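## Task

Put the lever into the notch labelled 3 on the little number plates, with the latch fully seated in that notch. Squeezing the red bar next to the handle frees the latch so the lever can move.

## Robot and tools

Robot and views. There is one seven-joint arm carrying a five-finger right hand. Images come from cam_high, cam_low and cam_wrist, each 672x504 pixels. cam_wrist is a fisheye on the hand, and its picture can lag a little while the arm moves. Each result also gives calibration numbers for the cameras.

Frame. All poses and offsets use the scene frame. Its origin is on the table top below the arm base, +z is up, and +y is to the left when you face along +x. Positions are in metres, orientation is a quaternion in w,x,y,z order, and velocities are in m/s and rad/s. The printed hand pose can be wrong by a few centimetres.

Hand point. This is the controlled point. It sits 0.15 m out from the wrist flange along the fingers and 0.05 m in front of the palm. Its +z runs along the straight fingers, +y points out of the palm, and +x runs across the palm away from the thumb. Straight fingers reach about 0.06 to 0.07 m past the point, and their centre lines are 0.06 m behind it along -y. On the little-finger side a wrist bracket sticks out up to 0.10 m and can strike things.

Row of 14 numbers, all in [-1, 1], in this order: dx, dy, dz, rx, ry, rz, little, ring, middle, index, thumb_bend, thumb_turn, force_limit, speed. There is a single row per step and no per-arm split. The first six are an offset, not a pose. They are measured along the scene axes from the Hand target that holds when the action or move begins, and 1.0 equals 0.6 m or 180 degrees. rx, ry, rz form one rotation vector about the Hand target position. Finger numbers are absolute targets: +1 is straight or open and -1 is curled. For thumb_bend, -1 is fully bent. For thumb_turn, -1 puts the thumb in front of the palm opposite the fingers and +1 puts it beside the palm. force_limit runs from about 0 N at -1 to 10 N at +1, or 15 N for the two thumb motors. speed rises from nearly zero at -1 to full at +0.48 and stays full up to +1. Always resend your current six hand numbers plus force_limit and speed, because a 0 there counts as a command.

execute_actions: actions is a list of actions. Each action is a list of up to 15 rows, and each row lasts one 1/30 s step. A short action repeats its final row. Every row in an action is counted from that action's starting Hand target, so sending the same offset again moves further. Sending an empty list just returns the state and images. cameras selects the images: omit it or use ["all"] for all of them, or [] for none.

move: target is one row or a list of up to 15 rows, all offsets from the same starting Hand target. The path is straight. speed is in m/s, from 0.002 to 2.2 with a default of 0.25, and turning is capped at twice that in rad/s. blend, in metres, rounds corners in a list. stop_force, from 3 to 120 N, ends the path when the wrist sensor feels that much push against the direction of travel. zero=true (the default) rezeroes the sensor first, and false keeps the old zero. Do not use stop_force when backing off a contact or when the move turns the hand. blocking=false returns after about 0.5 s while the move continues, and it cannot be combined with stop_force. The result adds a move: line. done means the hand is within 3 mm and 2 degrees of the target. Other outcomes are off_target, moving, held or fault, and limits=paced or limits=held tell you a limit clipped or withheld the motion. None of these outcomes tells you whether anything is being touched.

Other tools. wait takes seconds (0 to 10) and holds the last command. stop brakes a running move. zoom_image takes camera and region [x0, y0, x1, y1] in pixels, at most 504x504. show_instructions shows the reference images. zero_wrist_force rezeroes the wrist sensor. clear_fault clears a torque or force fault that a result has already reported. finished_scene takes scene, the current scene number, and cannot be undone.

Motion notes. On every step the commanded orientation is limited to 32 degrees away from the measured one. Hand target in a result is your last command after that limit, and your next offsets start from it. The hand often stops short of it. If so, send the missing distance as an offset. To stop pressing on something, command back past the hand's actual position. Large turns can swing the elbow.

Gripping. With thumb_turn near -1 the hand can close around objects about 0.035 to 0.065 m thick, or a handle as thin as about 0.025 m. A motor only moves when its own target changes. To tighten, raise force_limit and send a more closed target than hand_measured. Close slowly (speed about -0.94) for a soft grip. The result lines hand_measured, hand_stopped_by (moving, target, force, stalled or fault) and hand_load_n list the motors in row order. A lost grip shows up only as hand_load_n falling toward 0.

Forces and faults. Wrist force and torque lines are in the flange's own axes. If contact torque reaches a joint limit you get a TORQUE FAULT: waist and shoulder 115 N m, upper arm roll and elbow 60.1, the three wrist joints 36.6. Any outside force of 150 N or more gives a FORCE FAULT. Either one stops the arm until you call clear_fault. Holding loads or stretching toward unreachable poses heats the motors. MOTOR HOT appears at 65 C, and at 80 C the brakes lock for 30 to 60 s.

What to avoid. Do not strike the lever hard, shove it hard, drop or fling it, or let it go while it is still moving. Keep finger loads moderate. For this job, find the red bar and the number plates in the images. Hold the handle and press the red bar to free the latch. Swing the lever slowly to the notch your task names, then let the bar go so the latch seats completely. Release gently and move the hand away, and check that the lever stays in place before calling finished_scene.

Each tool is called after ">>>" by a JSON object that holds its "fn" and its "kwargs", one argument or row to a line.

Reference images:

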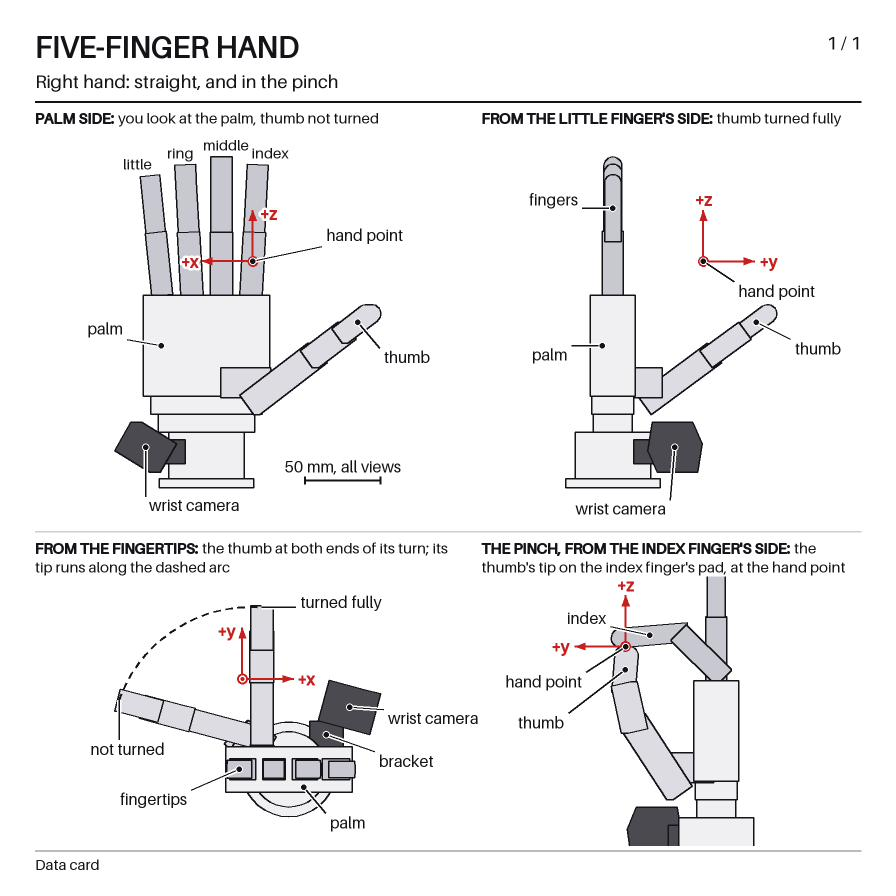

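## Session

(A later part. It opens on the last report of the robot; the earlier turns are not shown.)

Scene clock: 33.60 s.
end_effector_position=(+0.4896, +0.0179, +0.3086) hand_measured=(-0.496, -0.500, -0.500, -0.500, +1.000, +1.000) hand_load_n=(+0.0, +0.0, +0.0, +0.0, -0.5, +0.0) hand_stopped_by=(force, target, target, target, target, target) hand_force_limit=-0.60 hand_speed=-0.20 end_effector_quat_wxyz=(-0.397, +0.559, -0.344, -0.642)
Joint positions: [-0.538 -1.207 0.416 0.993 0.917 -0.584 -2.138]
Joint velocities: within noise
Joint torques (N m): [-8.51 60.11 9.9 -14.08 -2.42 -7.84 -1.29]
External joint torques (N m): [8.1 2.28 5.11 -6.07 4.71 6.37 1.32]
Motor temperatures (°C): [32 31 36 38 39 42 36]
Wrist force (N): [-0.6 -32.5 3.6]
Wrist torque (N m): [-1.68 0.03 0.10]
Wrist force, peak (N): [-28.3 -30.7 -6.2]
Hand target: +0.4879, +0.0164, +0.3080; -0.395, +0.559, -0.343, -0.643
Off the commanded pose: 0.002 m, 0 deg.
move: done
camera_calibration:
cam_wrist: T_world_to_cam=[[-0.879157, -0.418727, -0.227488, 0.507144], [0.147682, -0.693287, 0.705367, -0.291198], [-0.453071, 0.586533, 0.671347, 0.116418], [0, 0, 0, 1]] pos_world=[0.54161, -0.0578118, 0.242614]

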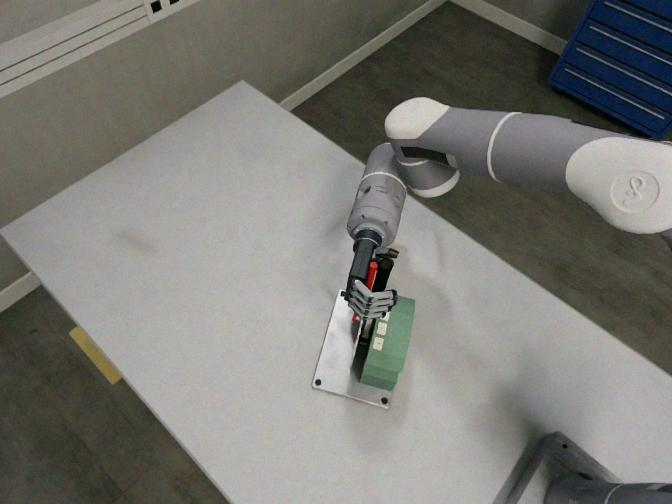

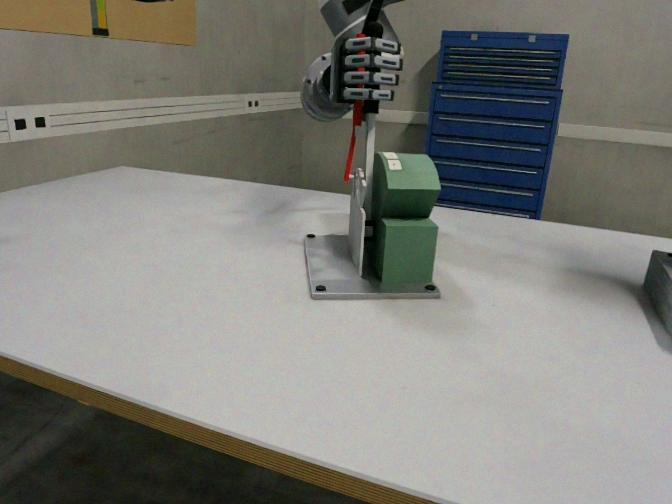

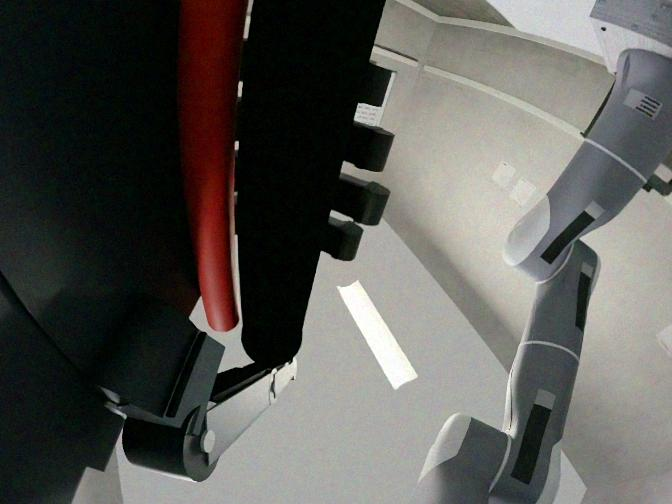

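>>> {"fn": "move", "kwargs": {
  "target": [-0.060,0.119,0.004,0,0,0,-0.5,-0.5,-0.5,-0.5,1,1,-0.6,-0.2],
  "speed": 0.06
}}

>>> {"fn": "zoom_image", "kwargs": {
  "camera": "cam_high",
  "region": [330, 240, 430, 400]
}}

>>> {"fn": "zoom_image", "kwargs": {
  "camera": "cam_low",
  "region": [300, 10, 420, 200]
}}

Scene clock: 36.63 s.
end_effector_position=(+0.4535, +0.0890, +0.3106) hand_measured=(-0.496, -0.500, -0.500, -0.500, +1.000, +1.000) hand_load_n=(+0.0, +0.0, +0.0, +0.0, +0.0, +0.0) hand_stopped_by=(force, target, target, target, target, target) hand_force_limit=-0.60 hand_speed=-0.20 end_effector_quat_wxyz=(-0.396, +0.559, -0.344, -0.642)
Joint positions: [-0.492 -1.1 0.436 1.226 0.93 -0.434 -2.227]
Joint velocities: within noise
Joint torques (N m): [-5.82 57.52 13.15 -11.48 -1.65 -7.86 -1.01]
External joint torques (N m): [5.41 0.29 2.33 -6.99 3.66 6.27 1.05]
Motor temperatures (°C): [32 31 36 37 39 42 36]
Wrist force (N): [3.6 -31.0 3.0]
Wrist torque (N m): [-1.53 -0.26 0.20]
Wrist force, peak (N): [-4.1 -37.2 -2.4]
Hand target: +0.4519, +0.0878, +0.3104; -0.395, +0.559, -0.343, -0.643
Off the commanded pose: 0.002 m, 0 deg.
move: done
camera_calibration:
cam_wrist: T_world_to_cam=[[-0.879308, -0.418814, -0.226743, 0.505401], [0.147982, -0.692798, 0.705785, -0.2383], [-0.45268, 0.587048, 0.67116, 0.05687], [0, 0, 0, 1]] pos_world=[0.505411, 0.0131898, 0.244616]

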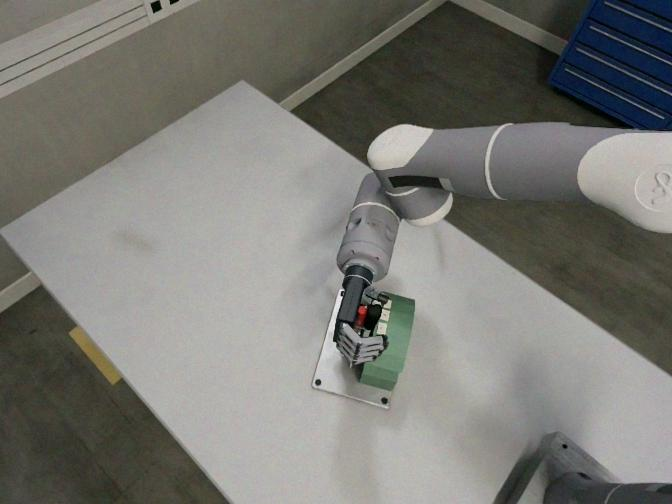

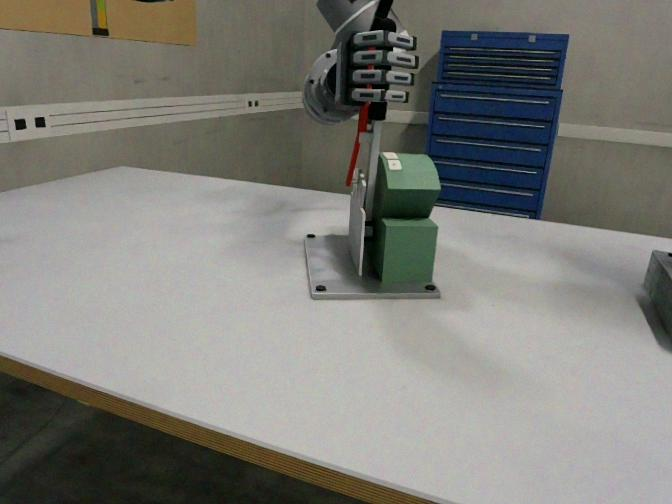

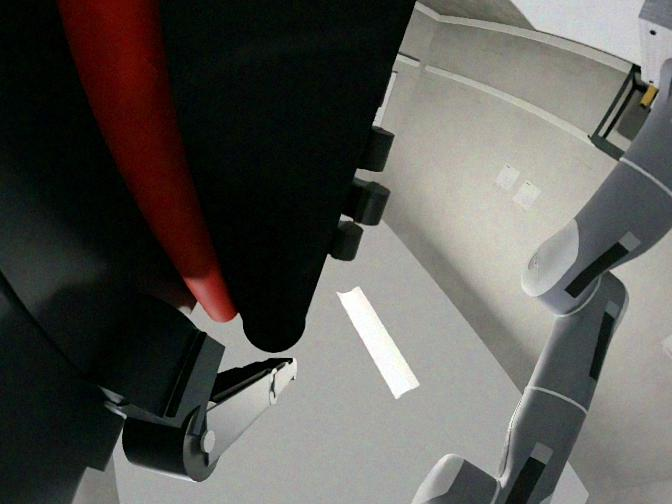

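Scaled by 3.150.

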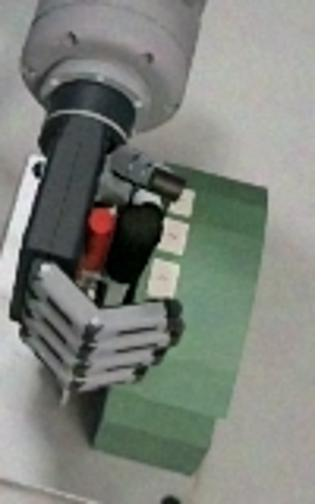

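Scaled by 2.653.

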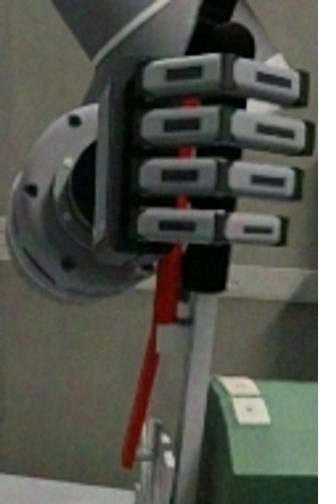

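>>> {"fn": "move", "kwargs": {
  "target": [-0.013,0.025,0,0,0,0,-0.5,-0.5,-0.5,-0.5,1,1,-0.6,-0.2],
  "speed": 0.06
}}

>>> {"fn": "zoom_image", "kwargs": {
  "camera": "cam_high",
  "region": [330, 240, 430, 400]
}}

Scene clock: 38.13 s.
end_effector_position=(+0.4459, +0.1038, +0.3106) hand_measured=(-0.496, -0.500, -0.500, -0.500, +1.000, +1.000) hand_load_n=(+0.0, +0.0, +0.0, +0.0, +0.5, +0.0) hand_stopped_by=(force, target, target, target, target, target) hand_force_limit=-0.60 hand_speed=-0.20 end_effector_quat_wxyz=(-0.397, +0.559, -0.344, -0.642)
Joint positions: [-0.48 -1.082 0.442 1.267 0.936 -0.403 -2.243]
Joint velocities: within noise
Joint torques (N m): [-4.59 56.25 13.8 -9.01 -1.99 -8.69 -0.98]
External joint torques (N m): [4.18 0.64 1.76 -9.12 3.96 7.08 1.02]
Motor temperatures (°C): [32 31 36 37 39 42 36]
Wrist force (N): [3.1 -34.5 0.2]
Wrist torque (N m): [-1.79 -0.24 0.09]
Wrist force, peak (N): [3.0 -35.8 -2.2]
Hand target: +0.4441, +0.1028, +0.3104; -0.395, +0.559, -0.343, -0.643
Off the commanded pose: 0.002 m, 0 deg.
move: done
camera_calibration:
cam_wrist: T_world_to_cam=[[-0.879566, -0.418258, -0.226768, 0.504994], [0.147394, -0.692724, 0.705981, -0.226747], [-0.45237, 0.587532, 0.670945, 0.0446829], [0, 0, 0, 1]] pos_world=[0.49781, 0.0278918, 0.244616]

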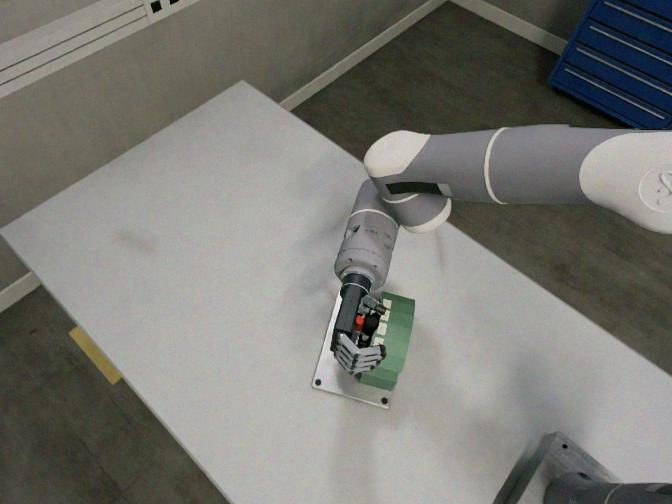

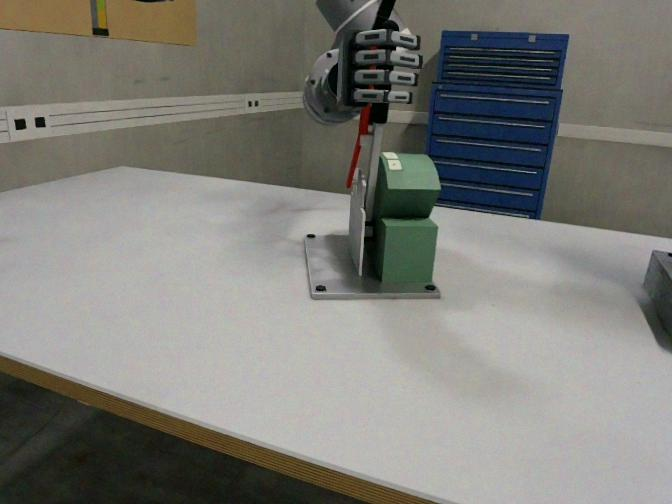

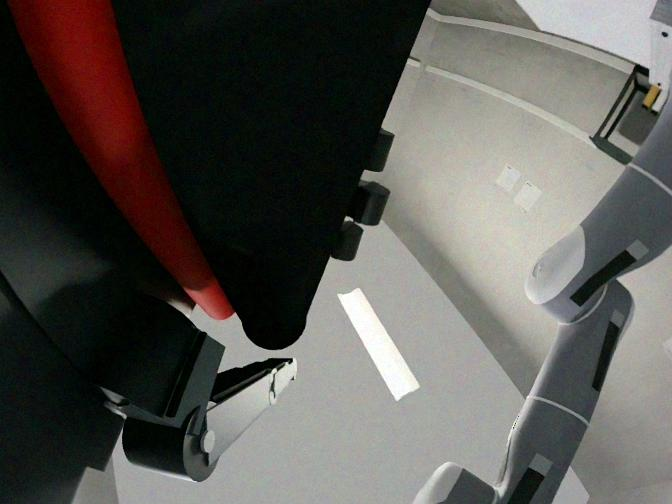

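Scaled by 3.150.

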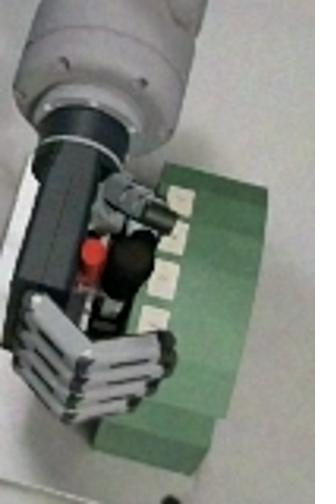

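>>> {"fn": "move", "kwargs": {
  "target": [0.027,-0.001,0,0,0,0,-0.5,-0.5,-0.5,-0.5,1,1,-0.6,-0.2],
  "speed": 0.04
}}

>>> {"fn": "zoom_image", "kwargs": {
  "camera": "cam_high",
  "region": [330, 240, 430, 400]
}}

>>> {"fn": "move", "kwargs": {
  "target": [0.042,-0.083,0,0,0,0,-0.5,-0.5,-0.5,-0.5,1,1,-0.6,-0.2],
  "speed": 0.03,
  "stop_force": 9
}}

>>> {"fn": "zoom_image", "kwargs": {
  "camera": "cam_high",
  "region": [330, 240, 430, 400]
}}

>>> {"fn": "zoom_image", "kwargs": {
  "camera": "cam_low",
  "region": [300, 10, 420, 200]
}}

Scene clock: 40.70 s.
end_effector_position=(+0.4604, +0.1022, +0.3103) hand_measured=(-0.496, -0.500, -0.500, -0.500, +1.000, +1.000) hand_load_n=(+0.0, +0.0, +0.0, +0.0, +0.0, +0.0) hand_stopped_by=(force, target, target, target, target, target) hand_force_limit=-0.60 hand_speed=-0.20 end_effector_quat_wxyz=(-0.395, +0.559, -0.343, -0.643)
Joint positions: [-0.471 -1.109 0.443 1.212 0.94 -0.419 -2.215]
Joint velocities: within noise
Joint torques (N m): [-0.13 56.51 16.11 -18.24 2.71 -1.92 -0.07]
External joint torques (N m): [-0.3 1.61 -0.42 -0.34 -0.66 0.34 0.11]
Motor temperatures (°C): [32 31 36 37 39 42 36]
Wrist force (N): [-2.1 -2.8 2.7]
Wrist torque (N m): [-0.14 0.05 0.02]
Wrist force, peak (N): [2.8 -34.7 0.3]
Hand target: +0.4603, +0.1022, +0.3104; -0.395, +0.559, -0.343, -0.643
Off the commanded pose: 0.000 m, 0 deg.
move: done
camera_calibration:
cam_wrist: T_world_to_cam=[[-0.878318, -0.421755, -0.225125, 0.516302], [0.151379, -0.692013, 0.705834, -0.231636], [-0.453478, 0.585867, 0.671652, 0.0528688], [0, 0, 0, 1]] pos_world=[0.512517, 0.0264836, 0.24422]

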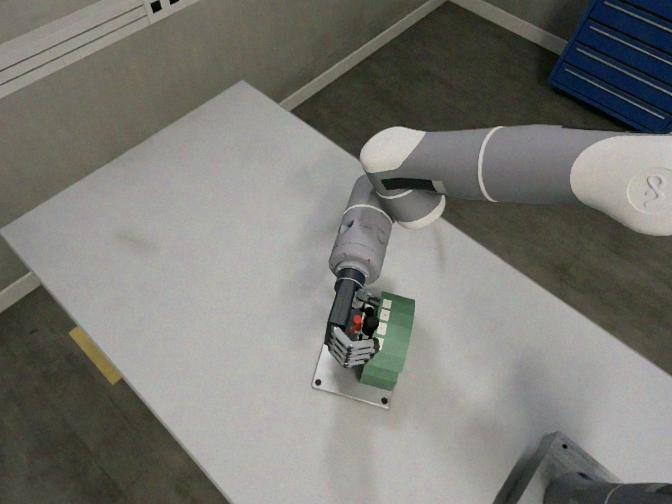

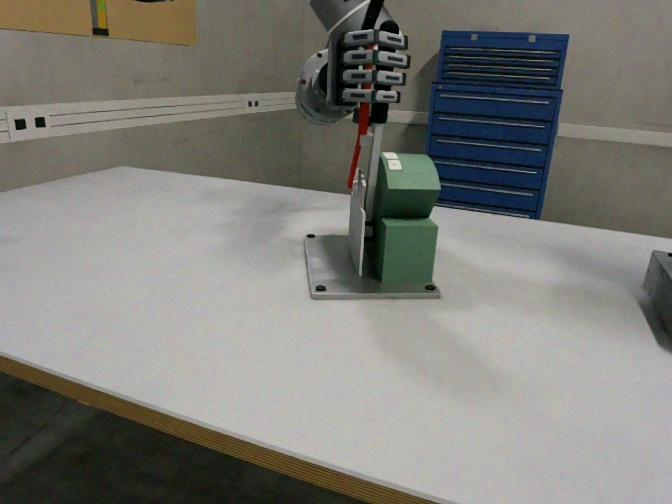

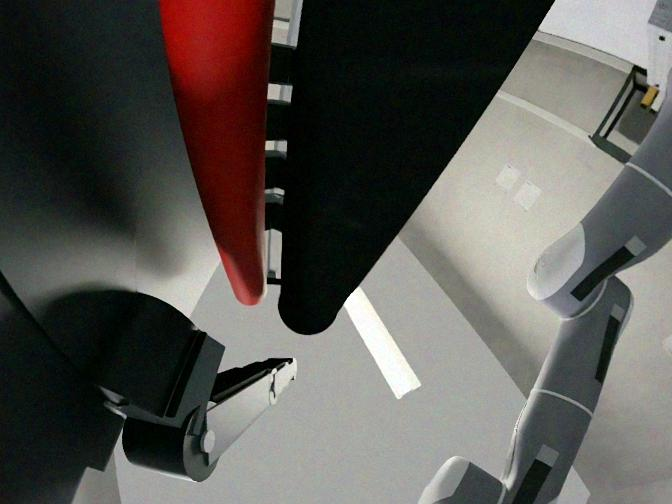

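Scaled by 3.150.

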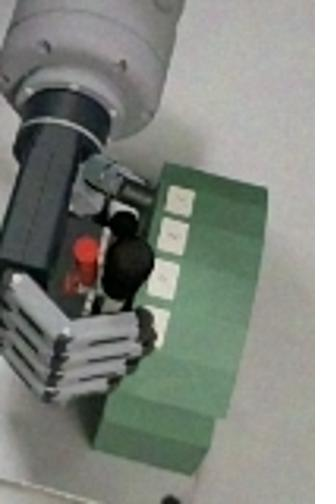

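Scene clock: 42.10 s.
end_effector_position=(+0.4706, +0.0817, +0.3106) hand_measured=(-0.496, -0.500, -0.500, -0.500, +1.000, +1.000) hand_load_n=(+0.0, +0.0, +0.0, +7.0, -0.5, +0.0) hand_stopped_by=(force, target, target, target, target, target) hand_force_limit=-0.60 hand_speed=-0.20 end_effector_quat_wxyz=(-0.395, +0.559, -0.343, -0.644)
Joint positions: [-0.485 -1.135 0.435 1.152 0.934 -0.463 -2.192]
Joint velocities: within noise
Joint torques (N m): [-3.39 58.1 13.67 -20.92 2.02 -1.08 -0.06]
External joint torques (N m): [2.98 1.28 1.9 1.88 0.1 -0.47 0.1]
Motor temperatures (°C): [32 32 36 37 39 42 36]
Wrist force (N): [-2.0 -0.8 10.1]
Wrist torque (N m): [-0.17 0.13 0.01]
Wrist force, peak (N): [-3.4 0.2 12.0]
Hand target: +0.4709, +0.0813, +0.3104; -0.395, +0.559, -0.343, -0.643 (not the last commanded pose)
Off the commanded pose: 0.033 m, 0 deg.
move: contact
camera_calibration:
cam_wrist: T_world_to_cam=[[-0.87782, -0.422706, -0.225282, 0.516528], [0.152714, -0.692765, 0.704809, -0.247816], [-0.453995, 0.584292, 0.672675, 0.0692875], [0, 0, 0, 1]] pos_world=[0.52272, 0.00617767, 0.244419]

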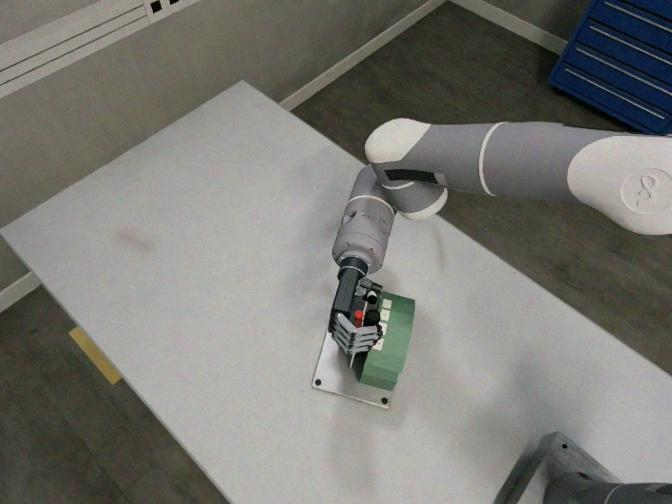

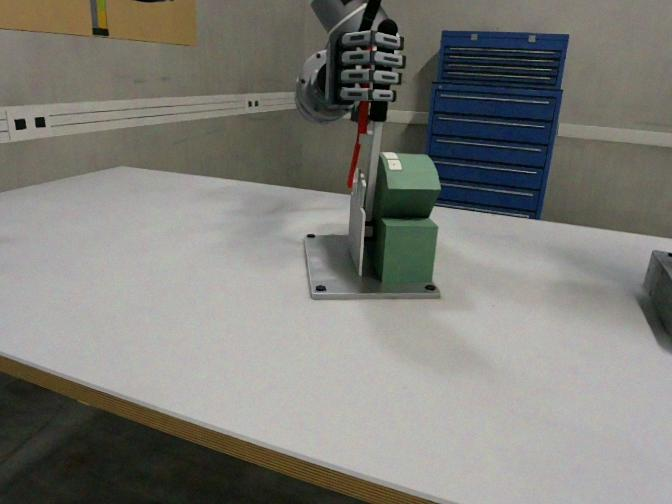

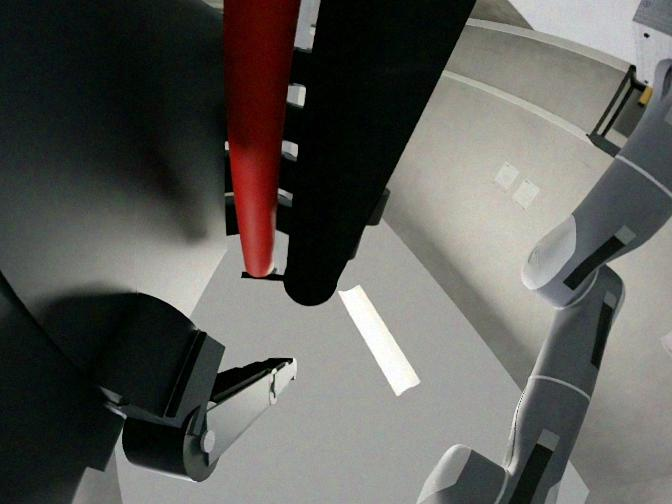

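Scaled by 3.150.

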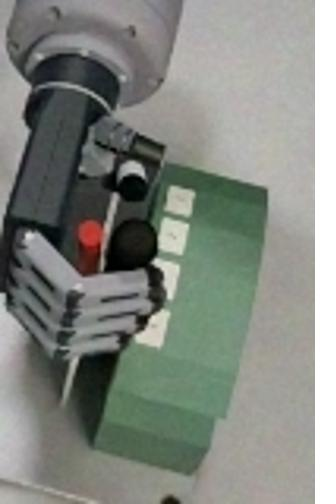

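Scaled by 2.653.

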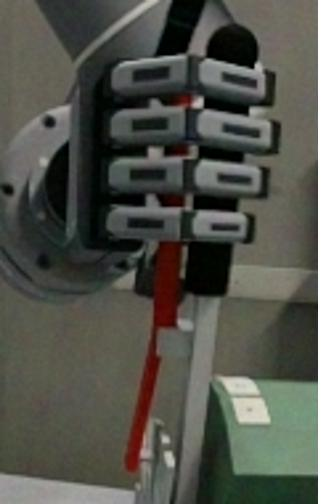

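>>> {"fn": "move", "kwargs": {
  "target": [0.028,-0.056,0,0,0,0,-0.5,-0.5,-0.5,-0.5,1,1,-0.6,-0.2],
  "speed": 0.025,
  "stop_force": 13,
  "zero": false
}}

>>> {"fn": "zoom_image", "kwargs": {
  "camera": "cam_high",
  "region": [330, 240, 430, 400]
}}

>>> {"fn": "zoom_image", "kwargs": {
  "camera": "cam_low",
  "region": [300, 10, 420, 200]
}}

Scene clock: 45.00 s.
end_effector_position=(+0.4848, +0.0549, +0.3109) hand_measured=(-0.496, -0.500, -0.500, -0.498, +1.000, +1.000) hand_load_n=(+0.0, +0.0, +0.0, +14.0, +0.0, +0.0) hand_stopped_by=(force, target, target, target, target, target) hand_force_limit=-0.60 hand_speed=-0.20 end_effector_quat_wxyz=(-0.395, +0.559, -0.342, -0.644)
Joint positions: [-0.502 -1.173 0.424 1.066 0.932 -0.521 -2.159]
Joint velocities: within noise
Joint torques (N m): [-8.21 59.54 10.37 -21.75 0.29 -2.47 -0.31]
External joint torques (N m): [7.8 1.55 4.95 2.03 1.94 0.97 0.35]
Motor temperatures (°C): [32 32 36 38 39 42 36]
Wrist force (N): [-1.6 -8.5 17.1]
Wrist torque (N m): [-0.32 0.14 0.05]
Wrist force, peak (N): [-2.2 -8.8 19.1]
Hand target: +0.4847, +0.0536, +0.3104; -0.395, +0.559, -0.343, -0.643 (not the last commanded pose)
Off the commanded pose: 0.008 m, 0 deg.
move: contact
camera_calibration:
cam_wrist: T_world_to_cam=[[-0.877915, -0.422184, -0.22589, 0.517919], [0.152199, -0.693352, 0.704342, -0.268312], [-0.453983, 0.583972, 0.67296, 0.0911773], [0, 0, 0, 1]] pos_world=[0.536919, -0.020623, 0.244618]

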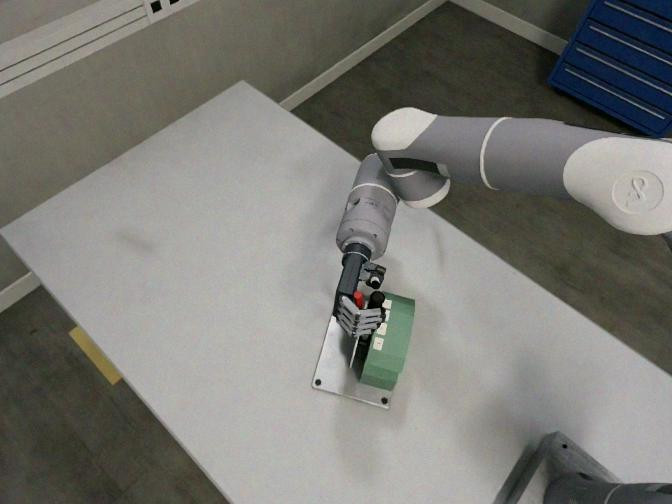

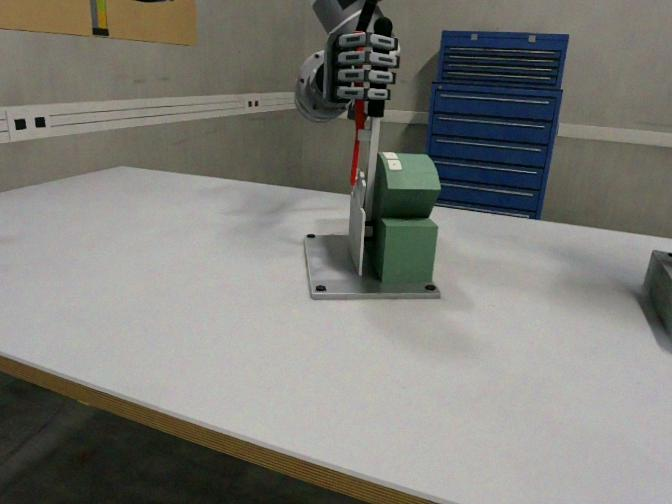

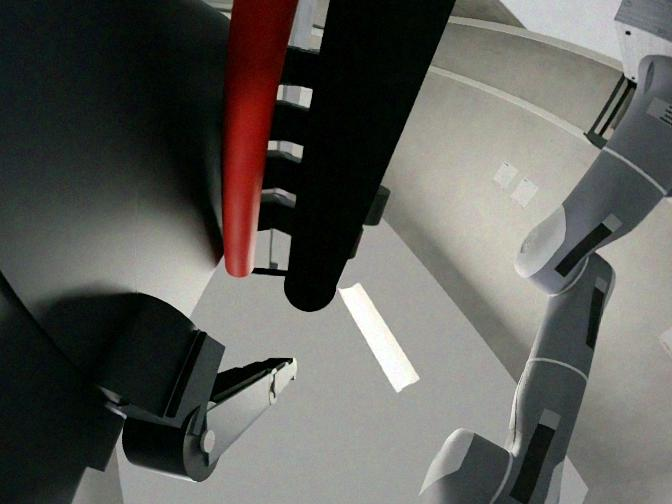

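Scaled by 3.150.

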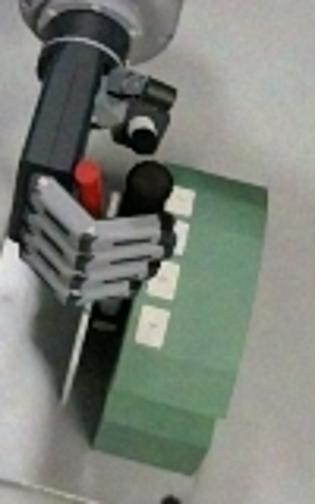

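Scaled by 2.653.

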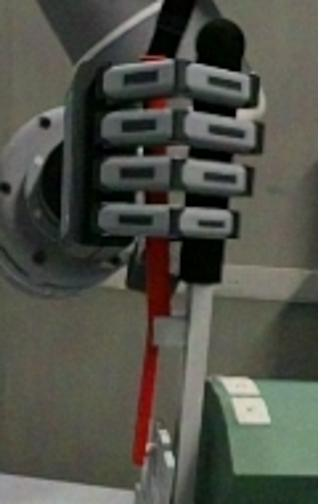

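>>> {"fn": "move", "kwargs": {
  "target": [-0.003,0.018,0,0,0,0,1,1,1,1,1,1,-0.6,-0.2],
  "speed": 0.06,
  "cameras": []
}}

>>> {"fn": "move", "kwargs": {
  "target": [0.17,0.08,0,0,0,0,1,1,1,1,1,1,-0.6,-0.2],
  "speed": 0.2
}}

>>> {"fn": "zoom_image", "kwargs": {
  "camera": "cam_high",
  "region": [330, 240, 430, 400]
}}

>>> {"fn": "zoom_image", "kwargs": {
  "camera": "cam_low",
  "region": [300, 10, 420, 200]
}}

>>> {"fn": "zoom_image", "kwargs": {
  "camera": "cam_wrist",
  "region": [420, 0, 672, 250]
}}

Scene clock: 47.27 s.
end_effector_position=(+0.4831, +0.0646, +0.3104) hand_measured=(+1.000, +1.000, +1.000, +1.000, +1.000, +1.000) hand_load_n=(+0.0, +0.0, +0.0, +0.0, -0.5, +0.0) hand_stopped_by=(target, target, target, target, target, target) hand_force_limit=-0.60 hand_speed=-0.20 end_effector_quat_wxyz=(-0.395, +0.559, -0.343, -0.643)
Joint positions: [-0.493 -1.164 0.426 1.086 0.934 -0.502 -2.166]
Joint velocities: within noise
Joint torques (N m): [-0.9 60.01 15.44 -17.74 2.04 -2.87 -0.47]
External joint torques (N m): [0.49 0.7 -0.02 -1.85 0.18 1.36 0.49]
Motor temperatures (°C): [32 32 36 38 39 42 36]
Wrist force (N): [-2.0 -8.2 2.0]
Wrist torque (N m): [-0.25 0.09 0.12]
Wrist force, peak (N): [-3.0 -8.9 17.9]
Hand target: +0.4829, +0.0644, +0.3104; -0.395, +0.559, -0.343, -0.643
Off the commanded pose: 0.000 m, 0 deg.
move: done
No camera images: "cameras" was empty.

Scene clock: 48.27 s.
end_effector_position=(+0.5850, +0.1126, +0.3104) hand_measured=(+1.000, +1.000, +1.000, +1.000, +1.000, +1.000) hand_load_n=(+0.0, +0.0, +0.0, +0.0, +0.0, +0.0) hand_stopped_by=(target, target, target, target, target, target) hand_force_limit=-0.60 hand_speed=-0.20 end_effector_quat_wxyz=(-0.395, +0.559, -0.343, -0.643)
Joint positions: [-0.35 -1.362 0.46 0.687 1.017 -0.524 -1.958]
Joint velocities: within noise
Joint torques (N m): [-0.14 66.26 15.55 -21.61 3.58 -1.58 -0.16]
External joint torques (N m): [-0.38 1.42 -0.56 -0.49 -0.67 0.38 0.18]
Motor temperatures (°C): [32 32 36 38 39 42 36]
Wrist force (N): [-2.7 -2.1 3.2]
Wrist torque (N m): [-0.07 0.13 0.03]
Wrist force, peak (N): [-1.5 -7.2 4.0]
Hand target: +0.5849, +0.1124, +0.3104; -0.395, +0.559, -0.343, -0.643
Off the commanded pose: 0.000 m, 0 deg.
move: done
camera_calibration:
cam_wrist: T_world_to_cam=[[-0.878274, -0.421801, -0.225206, 0.630075], [0.151585, -0.692307, 0.705502, -0.243256], [-0.453493, 0.585486, 0.671974, 0.103121], [0, 0, 0, 1]] pos_world=[0.637018, 0.0369823, 0.244219]

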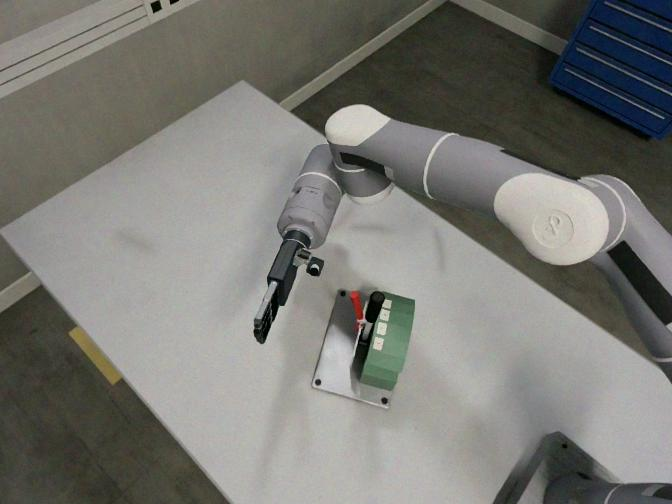

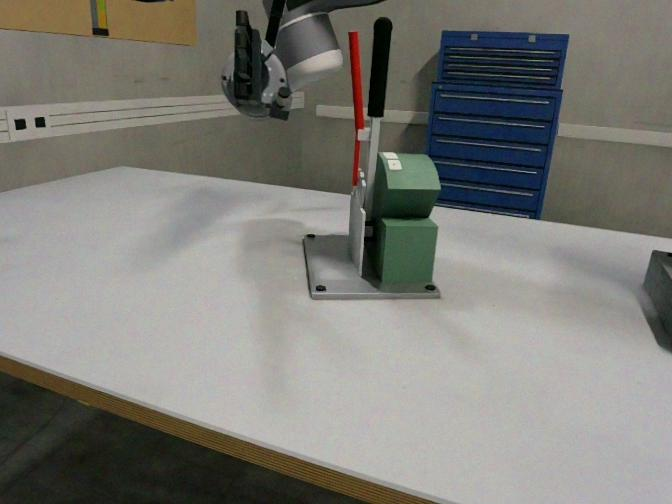

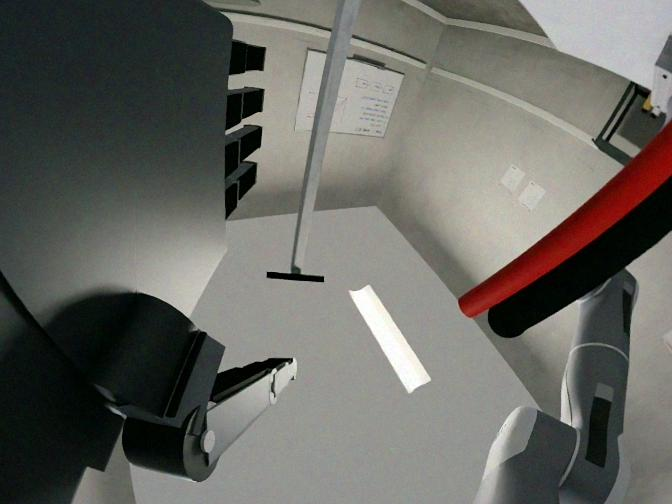

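Scaled by 3.150.

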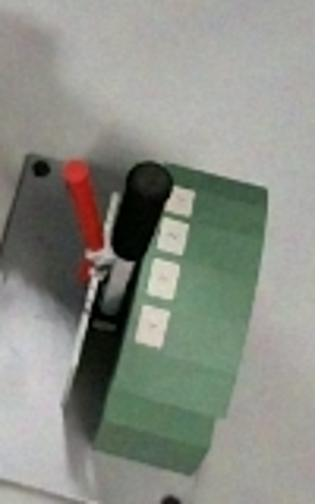

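Scaled by 2.653.

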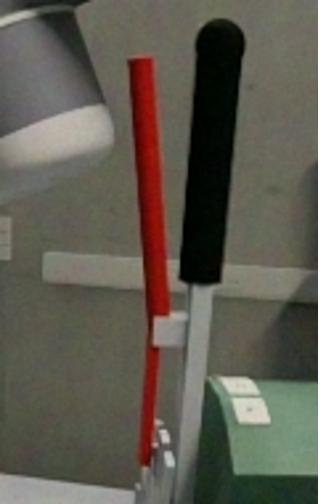

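Scaled by 2.000 from the camera's 672x504 image, which has a finer 960x720 frame.

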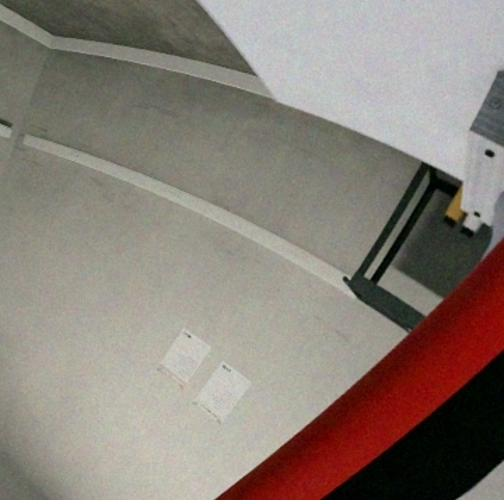

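>>> {"fn": "finished_scene", "kwargs": {
  "scene": 2
}}

The scene is finished: the task was done.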